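# Transfer the green pen from blue plate to white plate

## Task

Relocate the green pen off the blue plate so it lies on the white plate, and finish with no part of either robot touching the pen.

## Robot and tools

Robot: two arms on a table, left_arm and right_arm, each ending in a two-finger gripper with a wrist camera (cam_left_wrist, cam_right_wrist). Two fixed head cameras, cam_head_left and cam_head_right, sit on a stand behind the arms. All four images are 672x504.

Frames. The scene frame has its origin at table-top height, halfway between the nominal arm bases; +z is up, +x points out over the table, and left_arm is on the +y side (image left/right do not follow the arm names). Calibrated bases: left_arm at (-0.015, +0.340, 0) m, quat_wxyz (+1.000, 0, 0, -0.004); right_arm at (+0.046, -0.370, 0) m, quat_wxyz (+1.000, 0, 0, +0.015). Every hand position, quaternion, velocity, Hand target and wrist-camera pose is given in that arm's own base frame; the table and head cameras use the scene frame. Reported hand positions can be off by a few centimetres, more when stretched. The gripper's fingers point along its +z and close along its y; end_effector_position is the spot between the pads, about 1 cm short of the tips.

The row. Each commanded row has 16 numbers: left_arm x, y, z, qw, qx, qy, qz, opening, then right_arm in the same order. x, y, z are an absolute position in metres in that arm's base frame; the quaternion is absolute, w first. Opening runs from -1 (closed) to +1 (fully open, 0.093 m). Both arms always appear in every row. To park an arm, resend the exact pose from the last result before it stopped, plus its desired opening; a 0 in any slot is a real command.

execute_actions: actions is a list of actions; each action is a list of up to 15 rows, one per 1/30 s step, and a short action repeats its last row to fill 15 steps. An action is rejected for both arms if any target lies more than 0.6 m from that gripper's current position along any gripper axis. cameras picks images by name, ["all"] or []; an empty actions list returns all images plus the current scene number and task. The controller clips each commanded orientation to within 40 degrees of the measured one and may stop short, so check Hand target and finish the turn in the next call.

move: target is one 16-number row or a list of up to 15 rows (absolute poses, no 0.6 m check). Grippers follow straight paths that finish together, capped at 10 s. speed is m/s, 0.002 to 2.9, default 0.25 (rotation up to twice that in rad/s); one value or one per target. blend (metres) rounds corners in a list; 0 means stop at each point. opening_speed, at least 0.2 per second on the -1..+1 scale, ramps the fingers. grip_force is newtons per pad, 10 to 50, one value or one per arm; it persists, and lower values close slowly. blocking=false returns after about 0.5 s while motion continues; a new move then replaces it. Paths do not avoid obstacles or the other arm, grippers lag and overshoot at speed, and routing near an arm's own base can flip its shoulder, so go around.

wait: seconds 0 to 10, arms hold their last command; returns early if a running move ends. stop: brakes the current move. zoom_image: camera plus region [x0, y0, x1, y1] in pixels, top-left origin, at most 504 by 504, on that camera's newest image. finished_scene: scene is this scene's number (1 or 2); irreversible, and later calls go to the next scene.

Reading results: end_effector_position and end_effector_quat_wxyz per arm; Hand target (where the arm is actually being sent); Tool commands; grip_measured (finger motor, +1 open, -1 closed); Joint positions, whose last entry is the finger gap in metres; Joint velocities (may be omitted when only noise); joint torques including arm weight; motor temperatures. A move adds a move: line giving the ending (done, off_target, moving, held, fault) and limits such as paced (pose clipped) or held (steps withheld). done means at rest within 10 mm and 2 degrees; neither done nor off_target tells you about contact.

Gripping: pads meet near -0.94, and each millimetre of object width adds about 0.0208 to that reading. For a firm grip send a value at least 0.24 below the reading that matches the object's width; keep sending it while carrying, and release by sending a value well above it. grip_measured alone cannot prove a thin object is held; check images. Each sensor may read up to about 0.02 high.

Arms sag under friction and weight, more at long reach, and small moves may go nowhere or sideways, so verify position and tilt after each motion. Joint ranges (rad): waist -2.618 to 3.054, shoulder 0.000 to 3.142, elbow 0.000 to 3.142 (straight at 2.901), wrist pitch -1.571 to 1.571, wrist yaw -1.571 to 1.571, wrist roll -2.094 to 2.094.

Avoid: dropping the pen or releasing it while it moves; anything leaving the table or being left off it; fast impacts or hard presses on the table, plates or fixtures; any contact between the arms, grippers or wrist cameras (this can end the scene); camera cables rubbing objects (counts as touching). Watch heat: holding loads, stretching or pushing at unreachable poses warms motors; MOTOR HOT appears at 75 °C, at 90 °C the arm folds and idles for the scene, at 100 °C it collapses. Time runs on while you think, and smooth, economical motion is preferred.

Each tool is called after "Emit:" by a JSON object that holds its "fn" and its "kwargs", one argument or row to a line.

## Session

Emit:
{"fn": "execute_actions", "kwargs": {
  "actions": []
}}

Scene clock: 0.00 s.
left_arm: end_effector_position=(+0.3778, +0.0433, +0.0662) grip_measured=+1.000 end_effector_quat_wxyz=(+0.538, -0.102, +0.832, +0.092) | right_arm: end_effector_position=(+0.3883, -0.0296, +0.0658) grip_measured=+1.000 end_effector_quat_wxyz=(+0.518, +0.069, +0.847, -0.101)
Joint positions: left_arm=[-0.004 1.596 0.356 0.807 -0.27 -0.075 0.093] | right_arm=[0.046 1.599 0.425 0.694 0.285 0.036 0.093]
Joint velocities: within noise
Joint torques (N m): no reading
Motor temperatures (°C): left_arm=[26 28 30 30 26 28 26] | right_arm=[27 30 26 26 26 27 27]
Heat: left arm: 30 °C; right arm: 30 °C.
Hand target: left_arm +0.3805, +0.0433, +0.0712; +0.544, -0.103, +0.828, +0.092 | right_arm +0.3904, -0.0295, +0.0699; +0.523, +0.070, +0.844, -0.100
Tool commands: left_gripper/opening=+1.0 right_gripper/opening=+1.0

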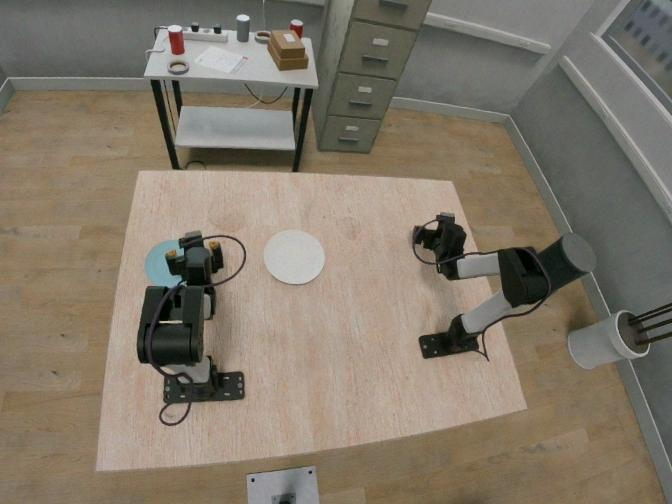

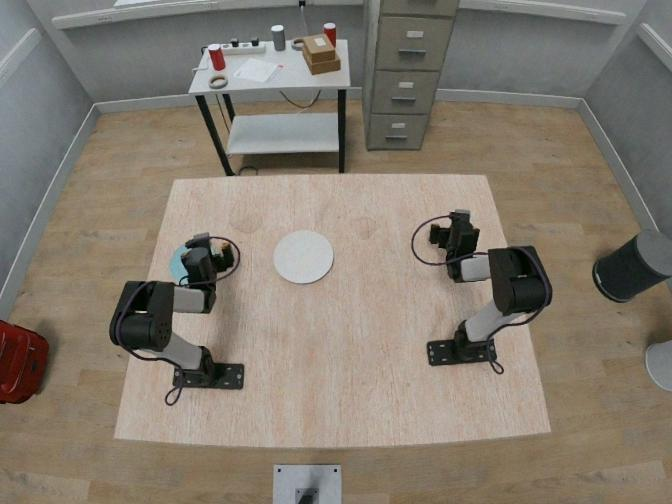

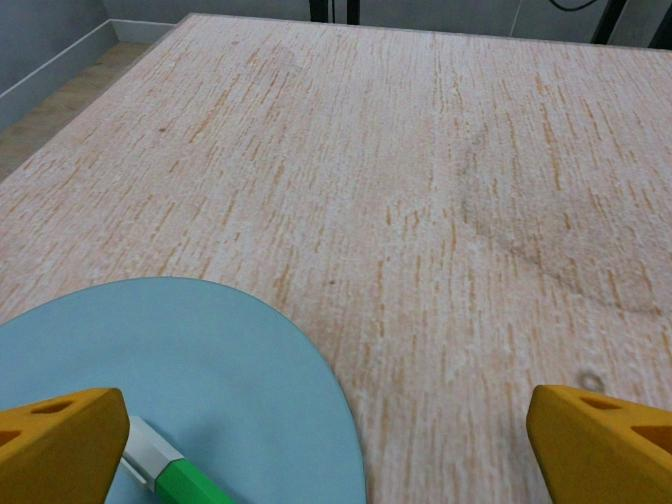

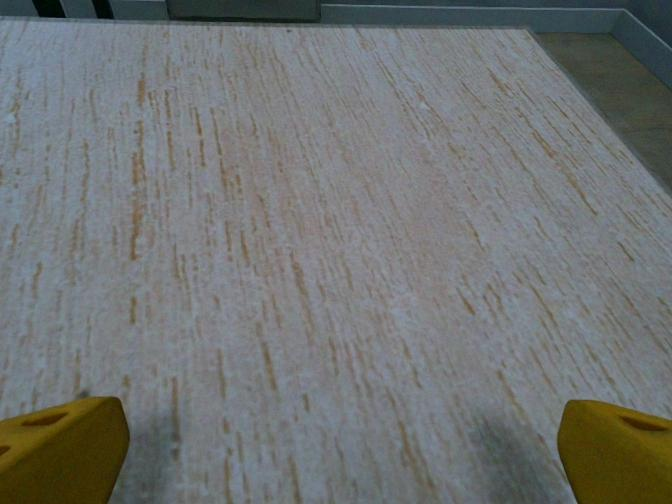

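Emit:
{"fn": "move", "kwargs": {
  "target": [0.27,0.07,0.2,0.08,0,0.997,0,1,0.3883,-0.0296,0.0658,0.518,0.069,0.847,-0.101,1],
  "cameras": ["all"]
}}

Scene clock: 10.60 s.
left_arm: end_effector_position=(+0.2645, +0.0708, +0.1929) grip_measured=+1.000 end_effector_quat_wxyz=(+0.073, -0.010, +0.997, +0.007) | right_arm: end_effector_position=(+0.3883, -0.0296, +0.0658) grip_measured=+1.000 end_effector_quat_wxyz=(+0.518, +0.069, +0.847, -0.101)
Joint positions: left_arm=[0.276 1.468 1.455 -1.412 0.024 0.255 0.093] | right_arm=[0.046 1.599 0.425 0.694 0.285 0.036 0.093]
Joint torques (N m): left_arm=[0.7 -3.45 10.52 0.61 0.26 0.2] | right_arm=[0.24 -5.61 4.77 2.61 0.02 0.08]
Heat: left arm: 32 °C; right arm: 31 °C.
Hand target: left_arm +0.2685, +0.0713, +0.2011; +0.081, -0.006, +0.997, +0.002 | right_arm +0.3883, -0.0296, +0.0658; +0.518, +0.069, +0.847, -0.101
Off the commanded pose: left_arm 0.009 m, 2 deg | right_arm 0.000 m, 0 deg.
move: done

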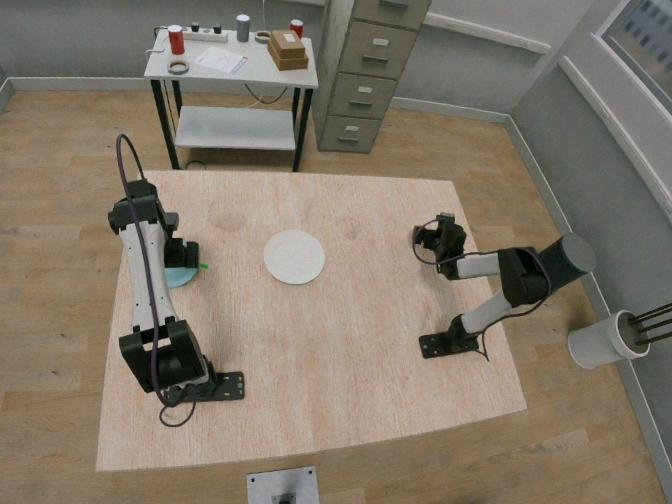

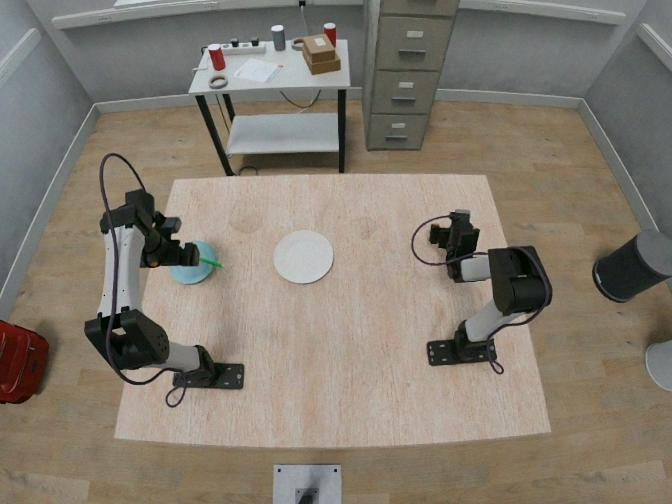

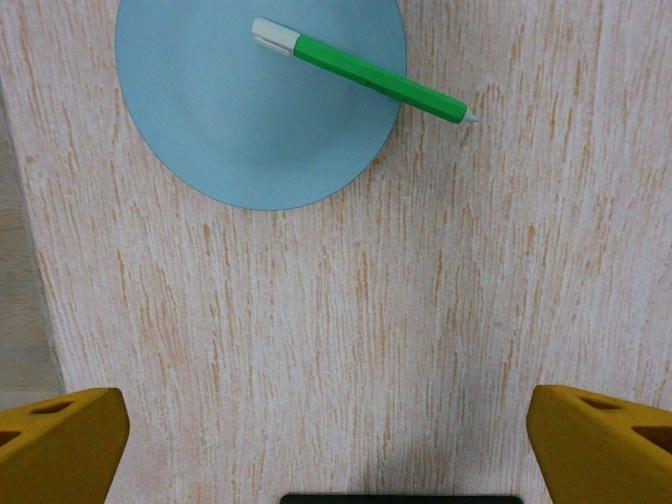

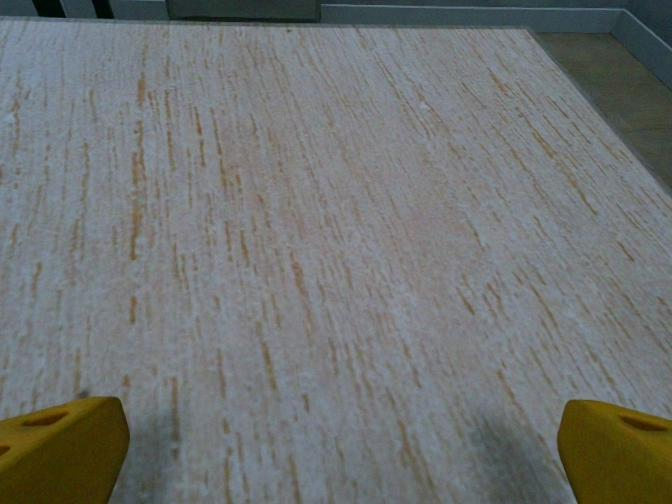

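Emit:
{"fn": "move", "kwargs": {
  "target": [0.35,0.053,0.12,0,-0.559,0.829,0,0.3,0.3883,-0.0296,0.0658,0.518,0.069,0.847,-0.101,1],
  "cameras": ["all"]
}}

Scene clock: 25.63 s.
left_arm: end_effector_position=(+0.3374, +0.0500, +0.1155) grip_measured=+0.303 end_effector_quat_wxyz=(-0.021, -0.553, +0.833, -0.004) | right_arm: end_effector_position=(+0.3883, -0.0296, +0.0658) grip_measured=+1.000 end_effector_quat_wxyz=(+0.518, +0.069, +0.847, -0.101)
Joint positions: left_arm=[0.159 1.868 1.595 -1.332 0.024 -1.012 0.06] | right_arm=[0.046 1.599 0.425 0.694 0.285 0.036 0.093]
Joint torques (N m): left_arm=[-0.84 -6.09 10.21 0.49 -0.18 -0.15] | right_arm=[0.25 -5.6 4.77 2.62 0.01 0.07]
Motor temperatures (°C): left_arm=[26 29 33 31 26 28 26] | right_arm=[27 31 28 32 26 27 27]
Heat: left arm: 33 °C; right arm: 32 °C.
Hand target: left_arm +0.3502, +0.0510, +0.1204; -0.001, -0.556, +0.831, -0.006 | right_arm +0.3883, -0.0296, +0.0658; +0.518, +0.069, +0.847, -0.101
Off the commanded pose: left_arm 0.014 m, 3 deg | right_arm 0.000 m, 0 deg.
move: off_target (left_arm)

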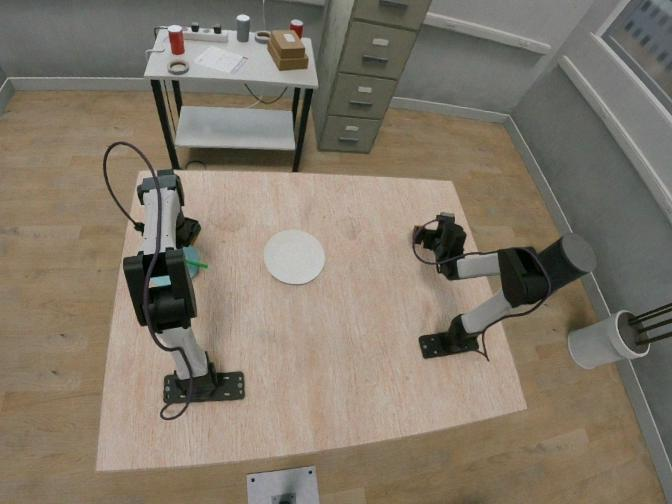

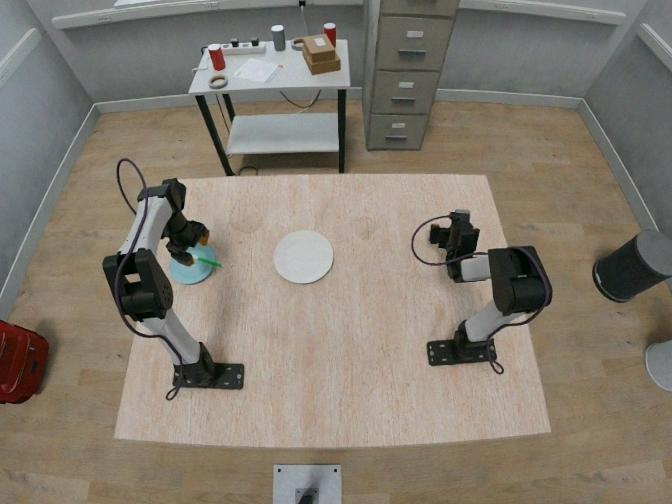

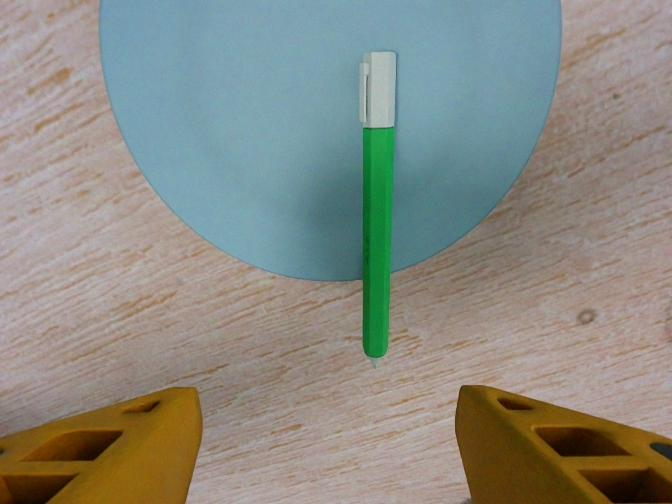

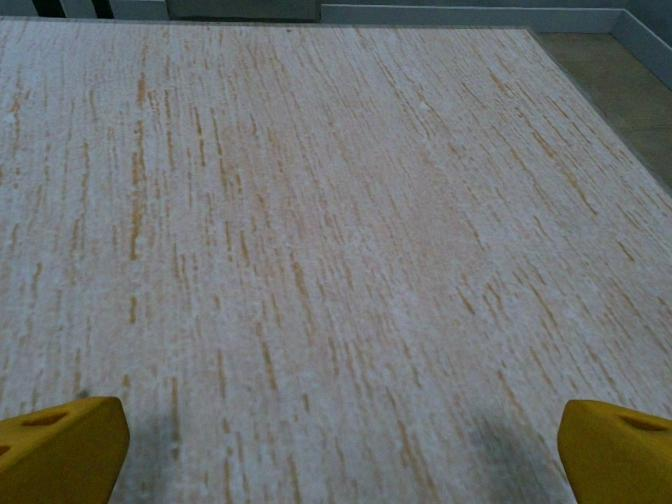

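Emit:
{"fn": "move", "kwargs": {
  "target": [0.372,0.064,0.06,0.015,-0.559,0.829,0,0.3,0.3883,-0.0296,0.0658,0.518,0.069,0.847,-0.101,1],
  "cameras": ["cam_head_right","cam_left_wrist"]
}}

Scene clock: 49.20 s.
left_arm: end_effector_position=(+0.3737, +0.0581, +0.0680) grip_measured=+0.303 end_effector_quat_wxyz=(+0.013, -0.552, +0.833, -0.012) | right_arm: end_effector_position=(+0.3883, -0.0296, +0.0658) grip_measured=+1.000 end_effector_quat_wxyz=(+0.518, +0.069, +0.847, -0.101)
Joint positions: left_arm=[0.159 1.967 1.541 -1.11 0.01 -1.012 0.06] | right_arm=[0.046 1.599 0.425 0.694 0.285 0.036 0.093]
Joint torques (N m): left_arm=[0.47 -7.31 5.08 0.74 -0.32 -0.08] | right_arm=[0.23 -5.59 4.75 2.63 0.02 0.08]
Heat: left arm: 35 °C; right arm: 34 °C.
Hand target: left_arm +0.3717, +0.0639, +0.0601; +0.015, -0.559, +0.829, +0.000 | right_arm +0.3883, -0.0296, +0.0658; +0.518, +0.069, +0.847, -0.101
Off the commanded pose: left_arm 0.010 m, 2 deg | right_arm 0.000 m, 0 deg.
move: done
Images, in order (width x height): cam_head_right 672x504, cam_left_wrist 672x504.

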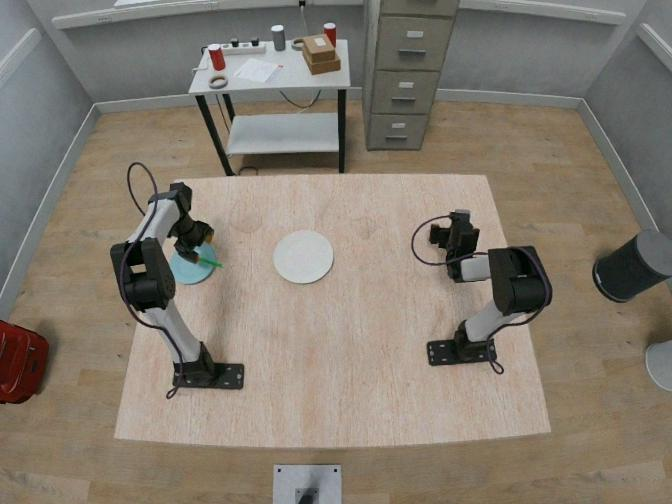

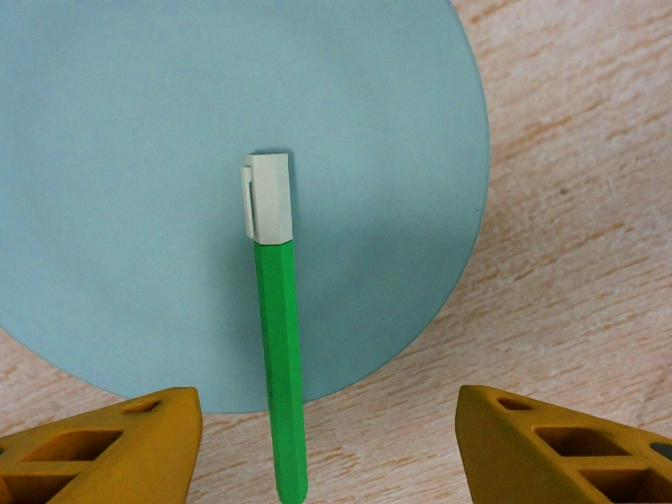

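Emit:
{"fn": "move", "kwargs": {
  "target": [0.365,0.082,0.025,0.0,-0.57,0.822,0,0.3,0.3883,-0.0296,0.0658,0.518,0.069,0.847,-0.101,1],
  "speed": 0.1,
  "cameras": ["cam_left_wrist"]
}}

Scene clock: 58.17 s.
left_arm: end_effector_position=(+0.3686, +0.0786, +0.0350) grip_measured=+0.303 end_effector_quat_wxyz=(+0.005, -0.573, +0.819, -0.008) | right_arm: end_effector_position=(+0.3883, -0.0296, +0.0658) grip_measured=+1.000 end_effector_quat_wxyz=(+0.518, +0.069, +0.847, -0.101)
Joint positions: left_arm=[0.215 2.011 1.47 -1.015 0.01 -1.006 0.06] | right_arm=[0.046 1.599 0.425 0.694 0.285 0.036 0.093]
Joint torques (N m): left_arm=[0.54 -7.12 4.72 0.7 -0.15 0.19] | right_arm=[0.24 -5.57 4.78 2.62 0.01 0.08]
Heat: left arm: 35 °C; right arm: 34 °C.
Hand target: left_arm +0.3648, +0.0818, +0.0252; +0.000, -0.570, +0.822, +0.000 | right_arm +0.3883, -0.0296, +0.0658; +0.518, +0.069, +0.847, -0.101
Off the commanded pose: left_arm 0.011 m, 1 deg | right_arm 0.000 m, 0 deg.
move: off_target (left_arm)
Images, in order (width x height): cam_left_wrist 672x504.

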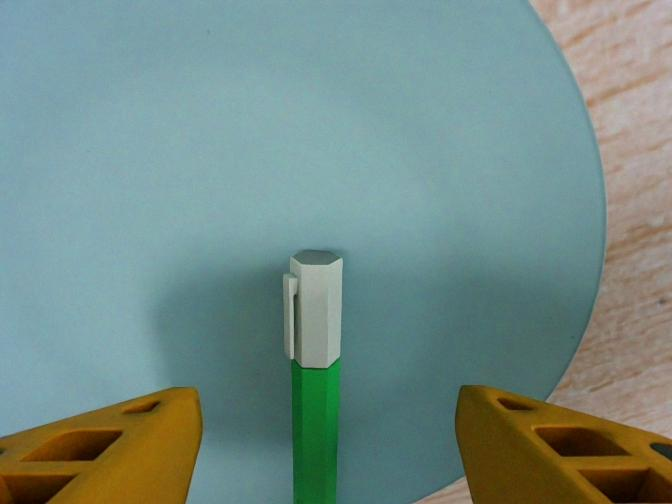

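Emit:
{"fn": "move", "kwargs": {
  "target": [0.361,0.085,0.003,0.0,-0.57,0.822,0,0.3,0.3883,-0.0296,0.0658,0.518,0.069,0.847,-0.101,1],
  "speed": 0.06,
  "cameras": ["cam_left_wrist"]
}}

Scene clock: 63.73 s.
left_arm: end_effector_position=(+0.3640, +0.0813, +0.0208) grip_measured=+0.302 end_effector_quat_wxyz=(+0.003, -0.573, +0.820, -0.007) | right_arm: end_effector_position=(+0.3883, -0.0296, +0.0658) grip_measured=+1.000 end_effector_quat_wxyz=(+0.518, +0.069, +0.847, -0.101)
Joint positions: left_arm=[0.225 2.018 1.42 -0.963 0.01 -0.995 0.06] | right_arm=[0.046 1.599 0.425 0.694 0.285 0.036 0.093]
Joint torques (N m): left_arm=[0.54 -6.27 3.21 0.99 -0.16 0.19] | right_arm=[0.2 -5.59 4.72 2.62 0.02 0.08]
Heat: left arm: 34 °C; right arm: 35 °C.
Hand target: left_arm +0.3602, +0.0847, +0.0037; -0.001, -0.570, +0.822, +0.000 | right_arm +0.3883, -0.0296, +0.0658; +0.518, +0.069, +0.847, -0.101
Off the commanded pose: left_arm 0.018 m, 1 deg | right_arm 0.000 m, 0 deg.
move: off_target (left_arm)
Images, in order (width x height): cam_left_wrist 672x504.

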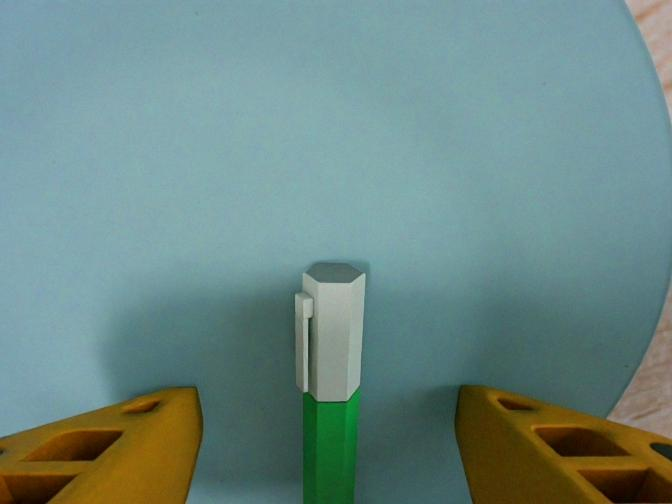

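Emit:
{"fn": "move", "kwargs": {
  "target": [
    [0.359,0.085,-0.004,0.0,-0.57,0.822,0,0.3,0.3883,-0.0296,0.0658,0.518,0.069,0.847,-0.101,1],
    [0.359,0.085,-0.004,0.0,-0.57,0.822,0,-0.95,0.3883,-0.0296,0.0658,0.518,0.069,0.847,-0.101,1]
  ],
  "speed": 0.06,
  "opening_speed": 1,
  "cameras": ["cam_left_wrist"]
}}

Scene clock: 75.20 s.
left_arm: end_effector_position=(+0.3656, +0.0817, +0.0192) grip_measured=-0.880 end_effector_quat_wxyz=(+0.010, -0.574, +0.819, -0.010) | right_arm: end_effector_position=(+0.3883, -0.0296, +0.0658) grip_measured=+1.000 end_effector_quat_wxyz=(+0.518, +0.069, +0.847, -0.101)
Joint positions: left_arm=[0.225 2.012 1.405 -0.937 0.01 -0.998 0.003] | right_arm=[0.046 1.599 0.425 0.694 0.285 0.036 0.093]
Joint torques (N m): left_arm=[0.66 -5.6 2.43 1.05 -0.15 0.16] | right_arm=[0.24 -5.59 4.78 2.61 0.03 0.08]
Heat: left arm: 33 °C; right arm: 35 °C.
Hand target: left_arm +0.3581, +0.0846, -0.0029; -0.001, -0.573, +0.820, +0.000 | right_arm +0.3883, -0.0296, +0.0658; +0.518, +0.069, +0.847, -0.101
Off the commanded pose: left_arm 0.024 m, 2 deg | right_arm 0.000 m, 0 deg.
move: off_target (left_arm); target 2's new opening was sent with left_arm's hand 0.025 m and 1 deg from that target
Images, in order (width x height): cam_left_wrist 672x504.

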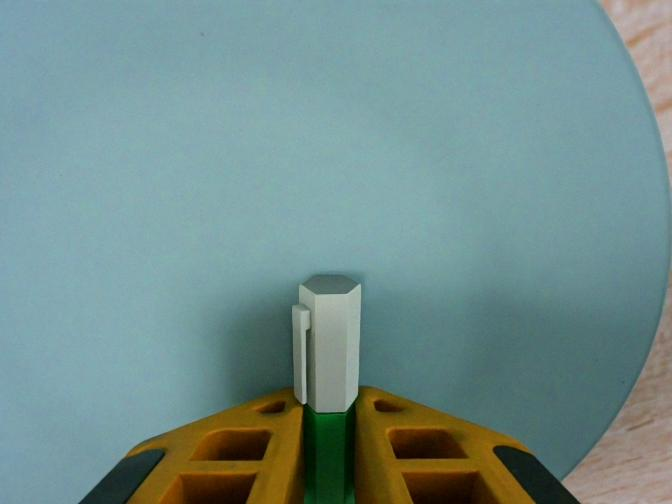

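Emit:
{"fn": "move", "kwargs": {
  "target": [
    [0.355,0.085,0.10,0.0,-0.57,0.822,0,-0.95,0.3883,-0.0296,0.0658,0.518,0.069,0.847,-0.101,1],
    [0.375,-0.222,0.11,0.0,-0.232,0.973,0,-0.95,0.3883,-0.0296,0.0658,0.518,0.069,0.847,-0.101,1]
  ],
  "blend": [0.04,0],
  "cameras": ["cam_head_left","cam_head_right","cam_left_wrist"]
}}

Scene clock: 88.23 s.
left_arm: end_effector_position=(+0.3677, -0.2218, +0.1079) grip_measured=-0.890 end_effector_quat_wxyz=(-0.007, -0.231, +0.973, +0.000) | right_arm: end_effector_position=(+0.3883, -0.0296, +0.0658) grip_measured=+1.000 end_effector_quat_wxyz=(+0.518, +0.069, +0.847, -0.101)
Joint positions: left_arm=[-0.539 2.228 2.099 -1.452 0.01 -1.006 0.002] | right_arm=[0.046 1.599 0.425 0.694 0.285 0.036 0.093]
Joint torques (N m): left_arm=[0.43 -8.21 10.25 0.28 -0.19 0.14] | right_arm=[0.24 -5.57 4.77 2.62 0.01 0.07]
Heat: left arm: 33 °C; right arm: 36 °C.
Hand target: left_arm +0.3744, -0.2208, +0.1099; +0.000, -0.229, +0.973, +0.002 | right_arm +0.3883, -0.0296, +0.0658; +0.518, +0.069, +0.847, -0.101
Off the commanded pose: left_arm 0.008 m, 1 deg | right_arm 0.000 m, 0 deg.
move: done
Images, in order (width x height): cam_head_left 672x504, cam_head_right 672x504, cam_left_wrist 672x504.

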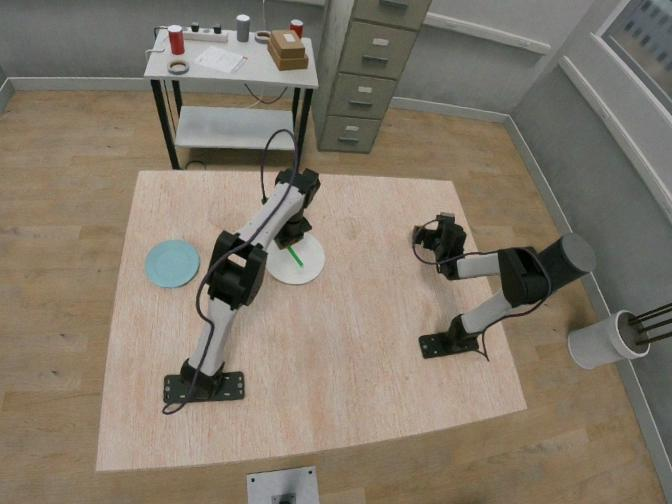

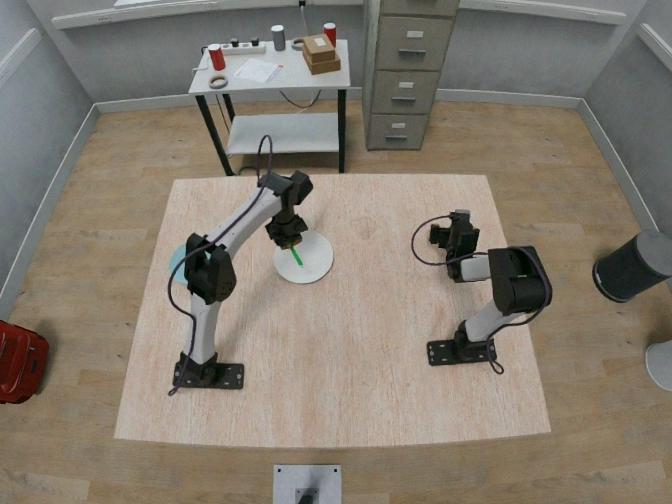

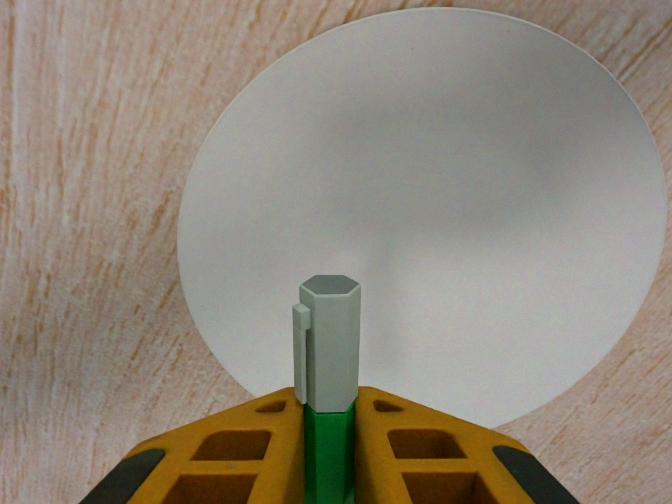

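Emit:
{"fn": "move", "kwargs": {
  "target": [0.412,-0.229,0.05,0.0,-0.232,0.973,0,-0.95,0.3883,-0.0296,0.0658,0.518,0.069,0.847,-0.101,1],
  "speed": 0.15,
  "cameras": ["cam_head_right","cam_left_wrist"]
}}

Scene clock: 95.33 s.
left_arm: end_effector_position=(+0.3987, -0.2269, +0.0476) grip_measured=-0.890 end_effector_quat_wxyz=(-0.017, -0.236, +0.972, +0.009) | right_arm: end_effector_position=(+0.3883, -0.0296, +0.0658) grip_measured=+1.000 end_effector_quat_wxyz=(+0.518, +0.069, +0.847, -0.101)
Joint positions: left_arm=[-0.514 2.405 2.162 -1.365 0.01 -0.989 0.002] | right_arm=[0.046 1.599 0.425 0.694 0.285 0.036 0.093]
Joint torques (N m): left_arm=[0.54 -9.48 10.14 0.5 -0.16 0.18] | right_arm=[0.21 -5.56 4.75 2.62 0.01 0.07]
Motor temperatures (°C): left_arm=[26 35 34 31 26 28 27] | right_arm=[27 33 29 36 26 27 27]
Heat: left arm: 35 °C; right arm: 36 °C.
Hand target: left_arm +0.4114, -0.2287, +0.0502; +0.000, -0.232, +0.973, +0.000 | right_arm +0.3883, -0.0296, +0.0658; +0.518, +0.069, +0.847, -0.101
Off the commanded pose: left_arm 0.014 m, 2 deg | right_arm 0.000 m, 0 deg.
move: off_target (left_arm)
Images, in order (width x height): cam_head_right 672x504, cam_left_wrist 672x504.

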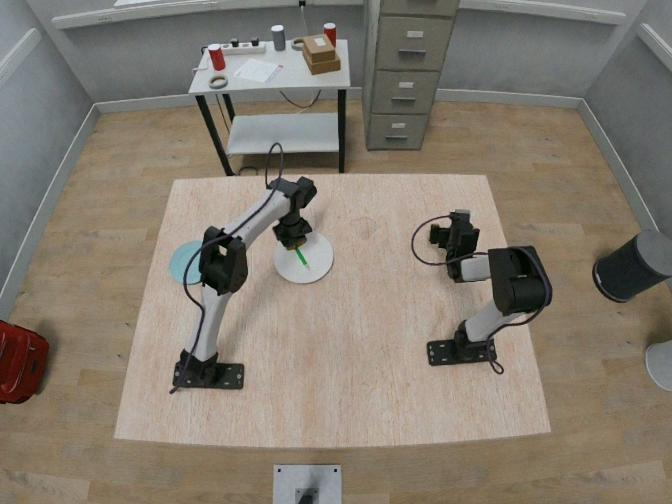

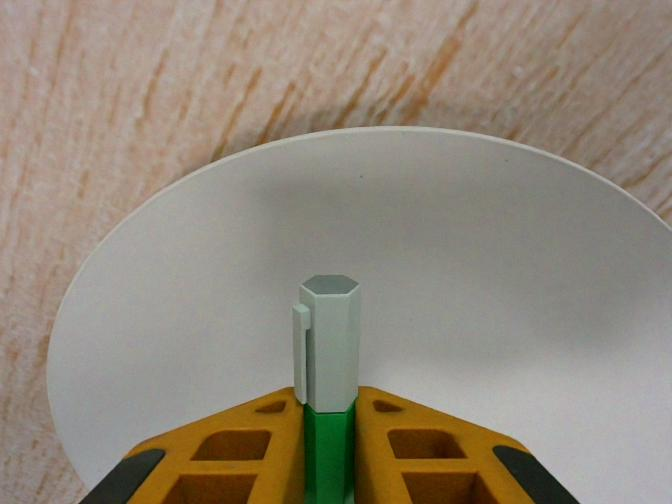

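Emit:
{"fn": "move", "kwargs": {
  "target": [
    [0.408,-0.247,0.022,0.0,-0.232,0.973,0,-0.95,0.3883,-0.0296,0.0658,0.518,0.069,0.847,-0.101,1],
    [0.406,-0.247,0.006,0.0,-0.232,0.973,0,-0.95,0.3883,-0.0296,0.0658,0.518,0.069,0.847,-0.101,1]
  ],
  "speed": [0.1,0.05],
  "blend": [0.008,0],
  "cameras": ["cam_left_wrist"]
}}

Scene clock: 105.33 s.
left_arm: end_effector_position=(+0.4076, -0.2455, +0.0236) grip_measured=-0.890 end_effector_quat_wxyz=(+0.002, -0.233, +0.973, -0.007) | right_arm: end_effector_position=(+0.3883, -0.0296, +0.0658) grip_measured=+1.000 end_effector_quat_wxyz=(+0.518, +0.069, +0.847, -0.101)
Joint positions: left_arm=[-0.539 2.439 2.126 -1.247 0.007 -1.009 0.002] | right_arm=[0.046 1.599 0.425 0.694 0.285 0.036 0.093]
Joint torques (N m): left_arm=[-0.68 -9.46 3.84 0.88 -0.15 -0.1] | right_arm=[0.23 -5.59 4.75 2.62 0.01 0.07]
Heat: left arm: 35 °C; right arm: 37 °C.
Hand target: left_arm +0.4056, -0.2463, +0.0063; +0.000, -0.236, +0.972, +0.002 | right_arm +0.3883, -0.0296, +0.0658; +0.518, +0.069, +0.847, -0.101
Off the commanded pose: left_arm 0.018 m, 1 deg | right_arm 0.000 m, 0 deg.
move: off_target (left_arm)
Images, in order (width x height): cam_left_wrist 672x504.

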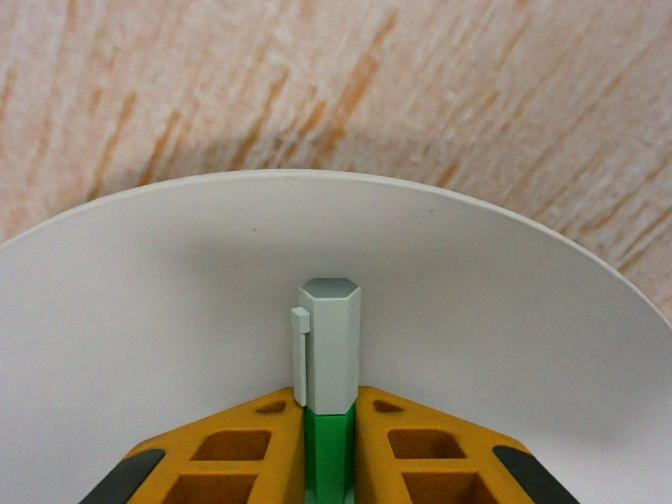

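Emit:
{"fn": "move", "kwargs": {
  "target": [
    [0.406,-0.247,0.003,0.0,-0.232,0.973,0,-0.95,0.3883,-0.0296,0.0658,0.518,0.069,0.847,-0.101,1],
    [0.406,-0.247,0.003,0.0,-0.232,0.973,0,-0.1,0.3883,-0.0296,0.0658,0.518,0.069,0.847,-0.101,1],
    [0.40,-0.247,0.14,0.0,-0.232,0.973,0,-0.1,0.3883,-0.0296,0.0658,0.518,0.069,0.847,-0.101,1]
  ],
  "speed": [0.05,0.1,0.15],
  "opening_speed": 0.8,
  "cameras": ["cam_head_right","cam_left_wrist"]
}}

Scene clock: 115.67 s.
left_arm: end_effector_position=(+0.4004, -0.2444, +0.1135) grip_measured=-0.103 end_effector_quat_wxyz=(+0.011, -0.226, +0.974, -0.017) | right_arm: end_effector_position=(+0.3883, -0.0296, +0.0658) grip_measured=+1.000 end_effector_quat_wxyz=(+0.518, +0.069, +0.847, -0.101)
Joint positions: left_arm=[-0.545 2.406 2.427 -1.552 0.009 -1.001 0.04] | right_arm=[0.046 1.599 0.425 0.694 0.285 0.036 0.093]
Joint torques (N m): left_arm=[-0.8 -13.86 8.87 0.36 -0.12 -0.11] | right_arm=[0.23 -5.57 4.77 2.62 0.02 0.07]
Heat: left arm: 37 °C; right arm: 38 °C.
Hand target: left_arm +0.3991, -0.2467, +0.1391; +0.032, -0.228, +0.973, -0.033 | right_arm +0.3883, -0.0296, +0.0658; +0.518, +0.069, +0.847, -0.101
Off the commanded pose: left_arm 0.027 m, 2 deg | right_arm 0.000 m, 0 deg.
joint sent to its limit (left arm) — joint 4 (wrist pitch), lower limit. The joint targets are off in orientation, not in position.
move: off_target (left_arm); target 2's new opening was sent with left_arm's hand 0.020 m and 1 deg from that target
Images, in order (width x height): cam_head_right 672x504, cam_left_wrist 672x504.

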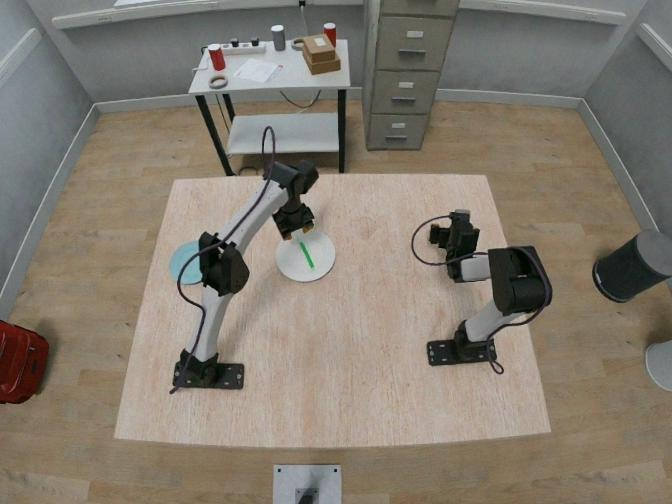

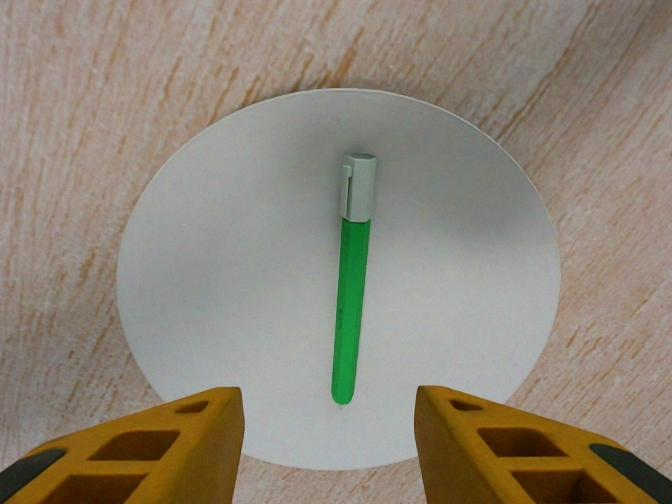

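Perfect.

Emit:
{"fn": "finished_scene", "kwargs": {
  "scene": 1
}}

The scene is finished: the task was done.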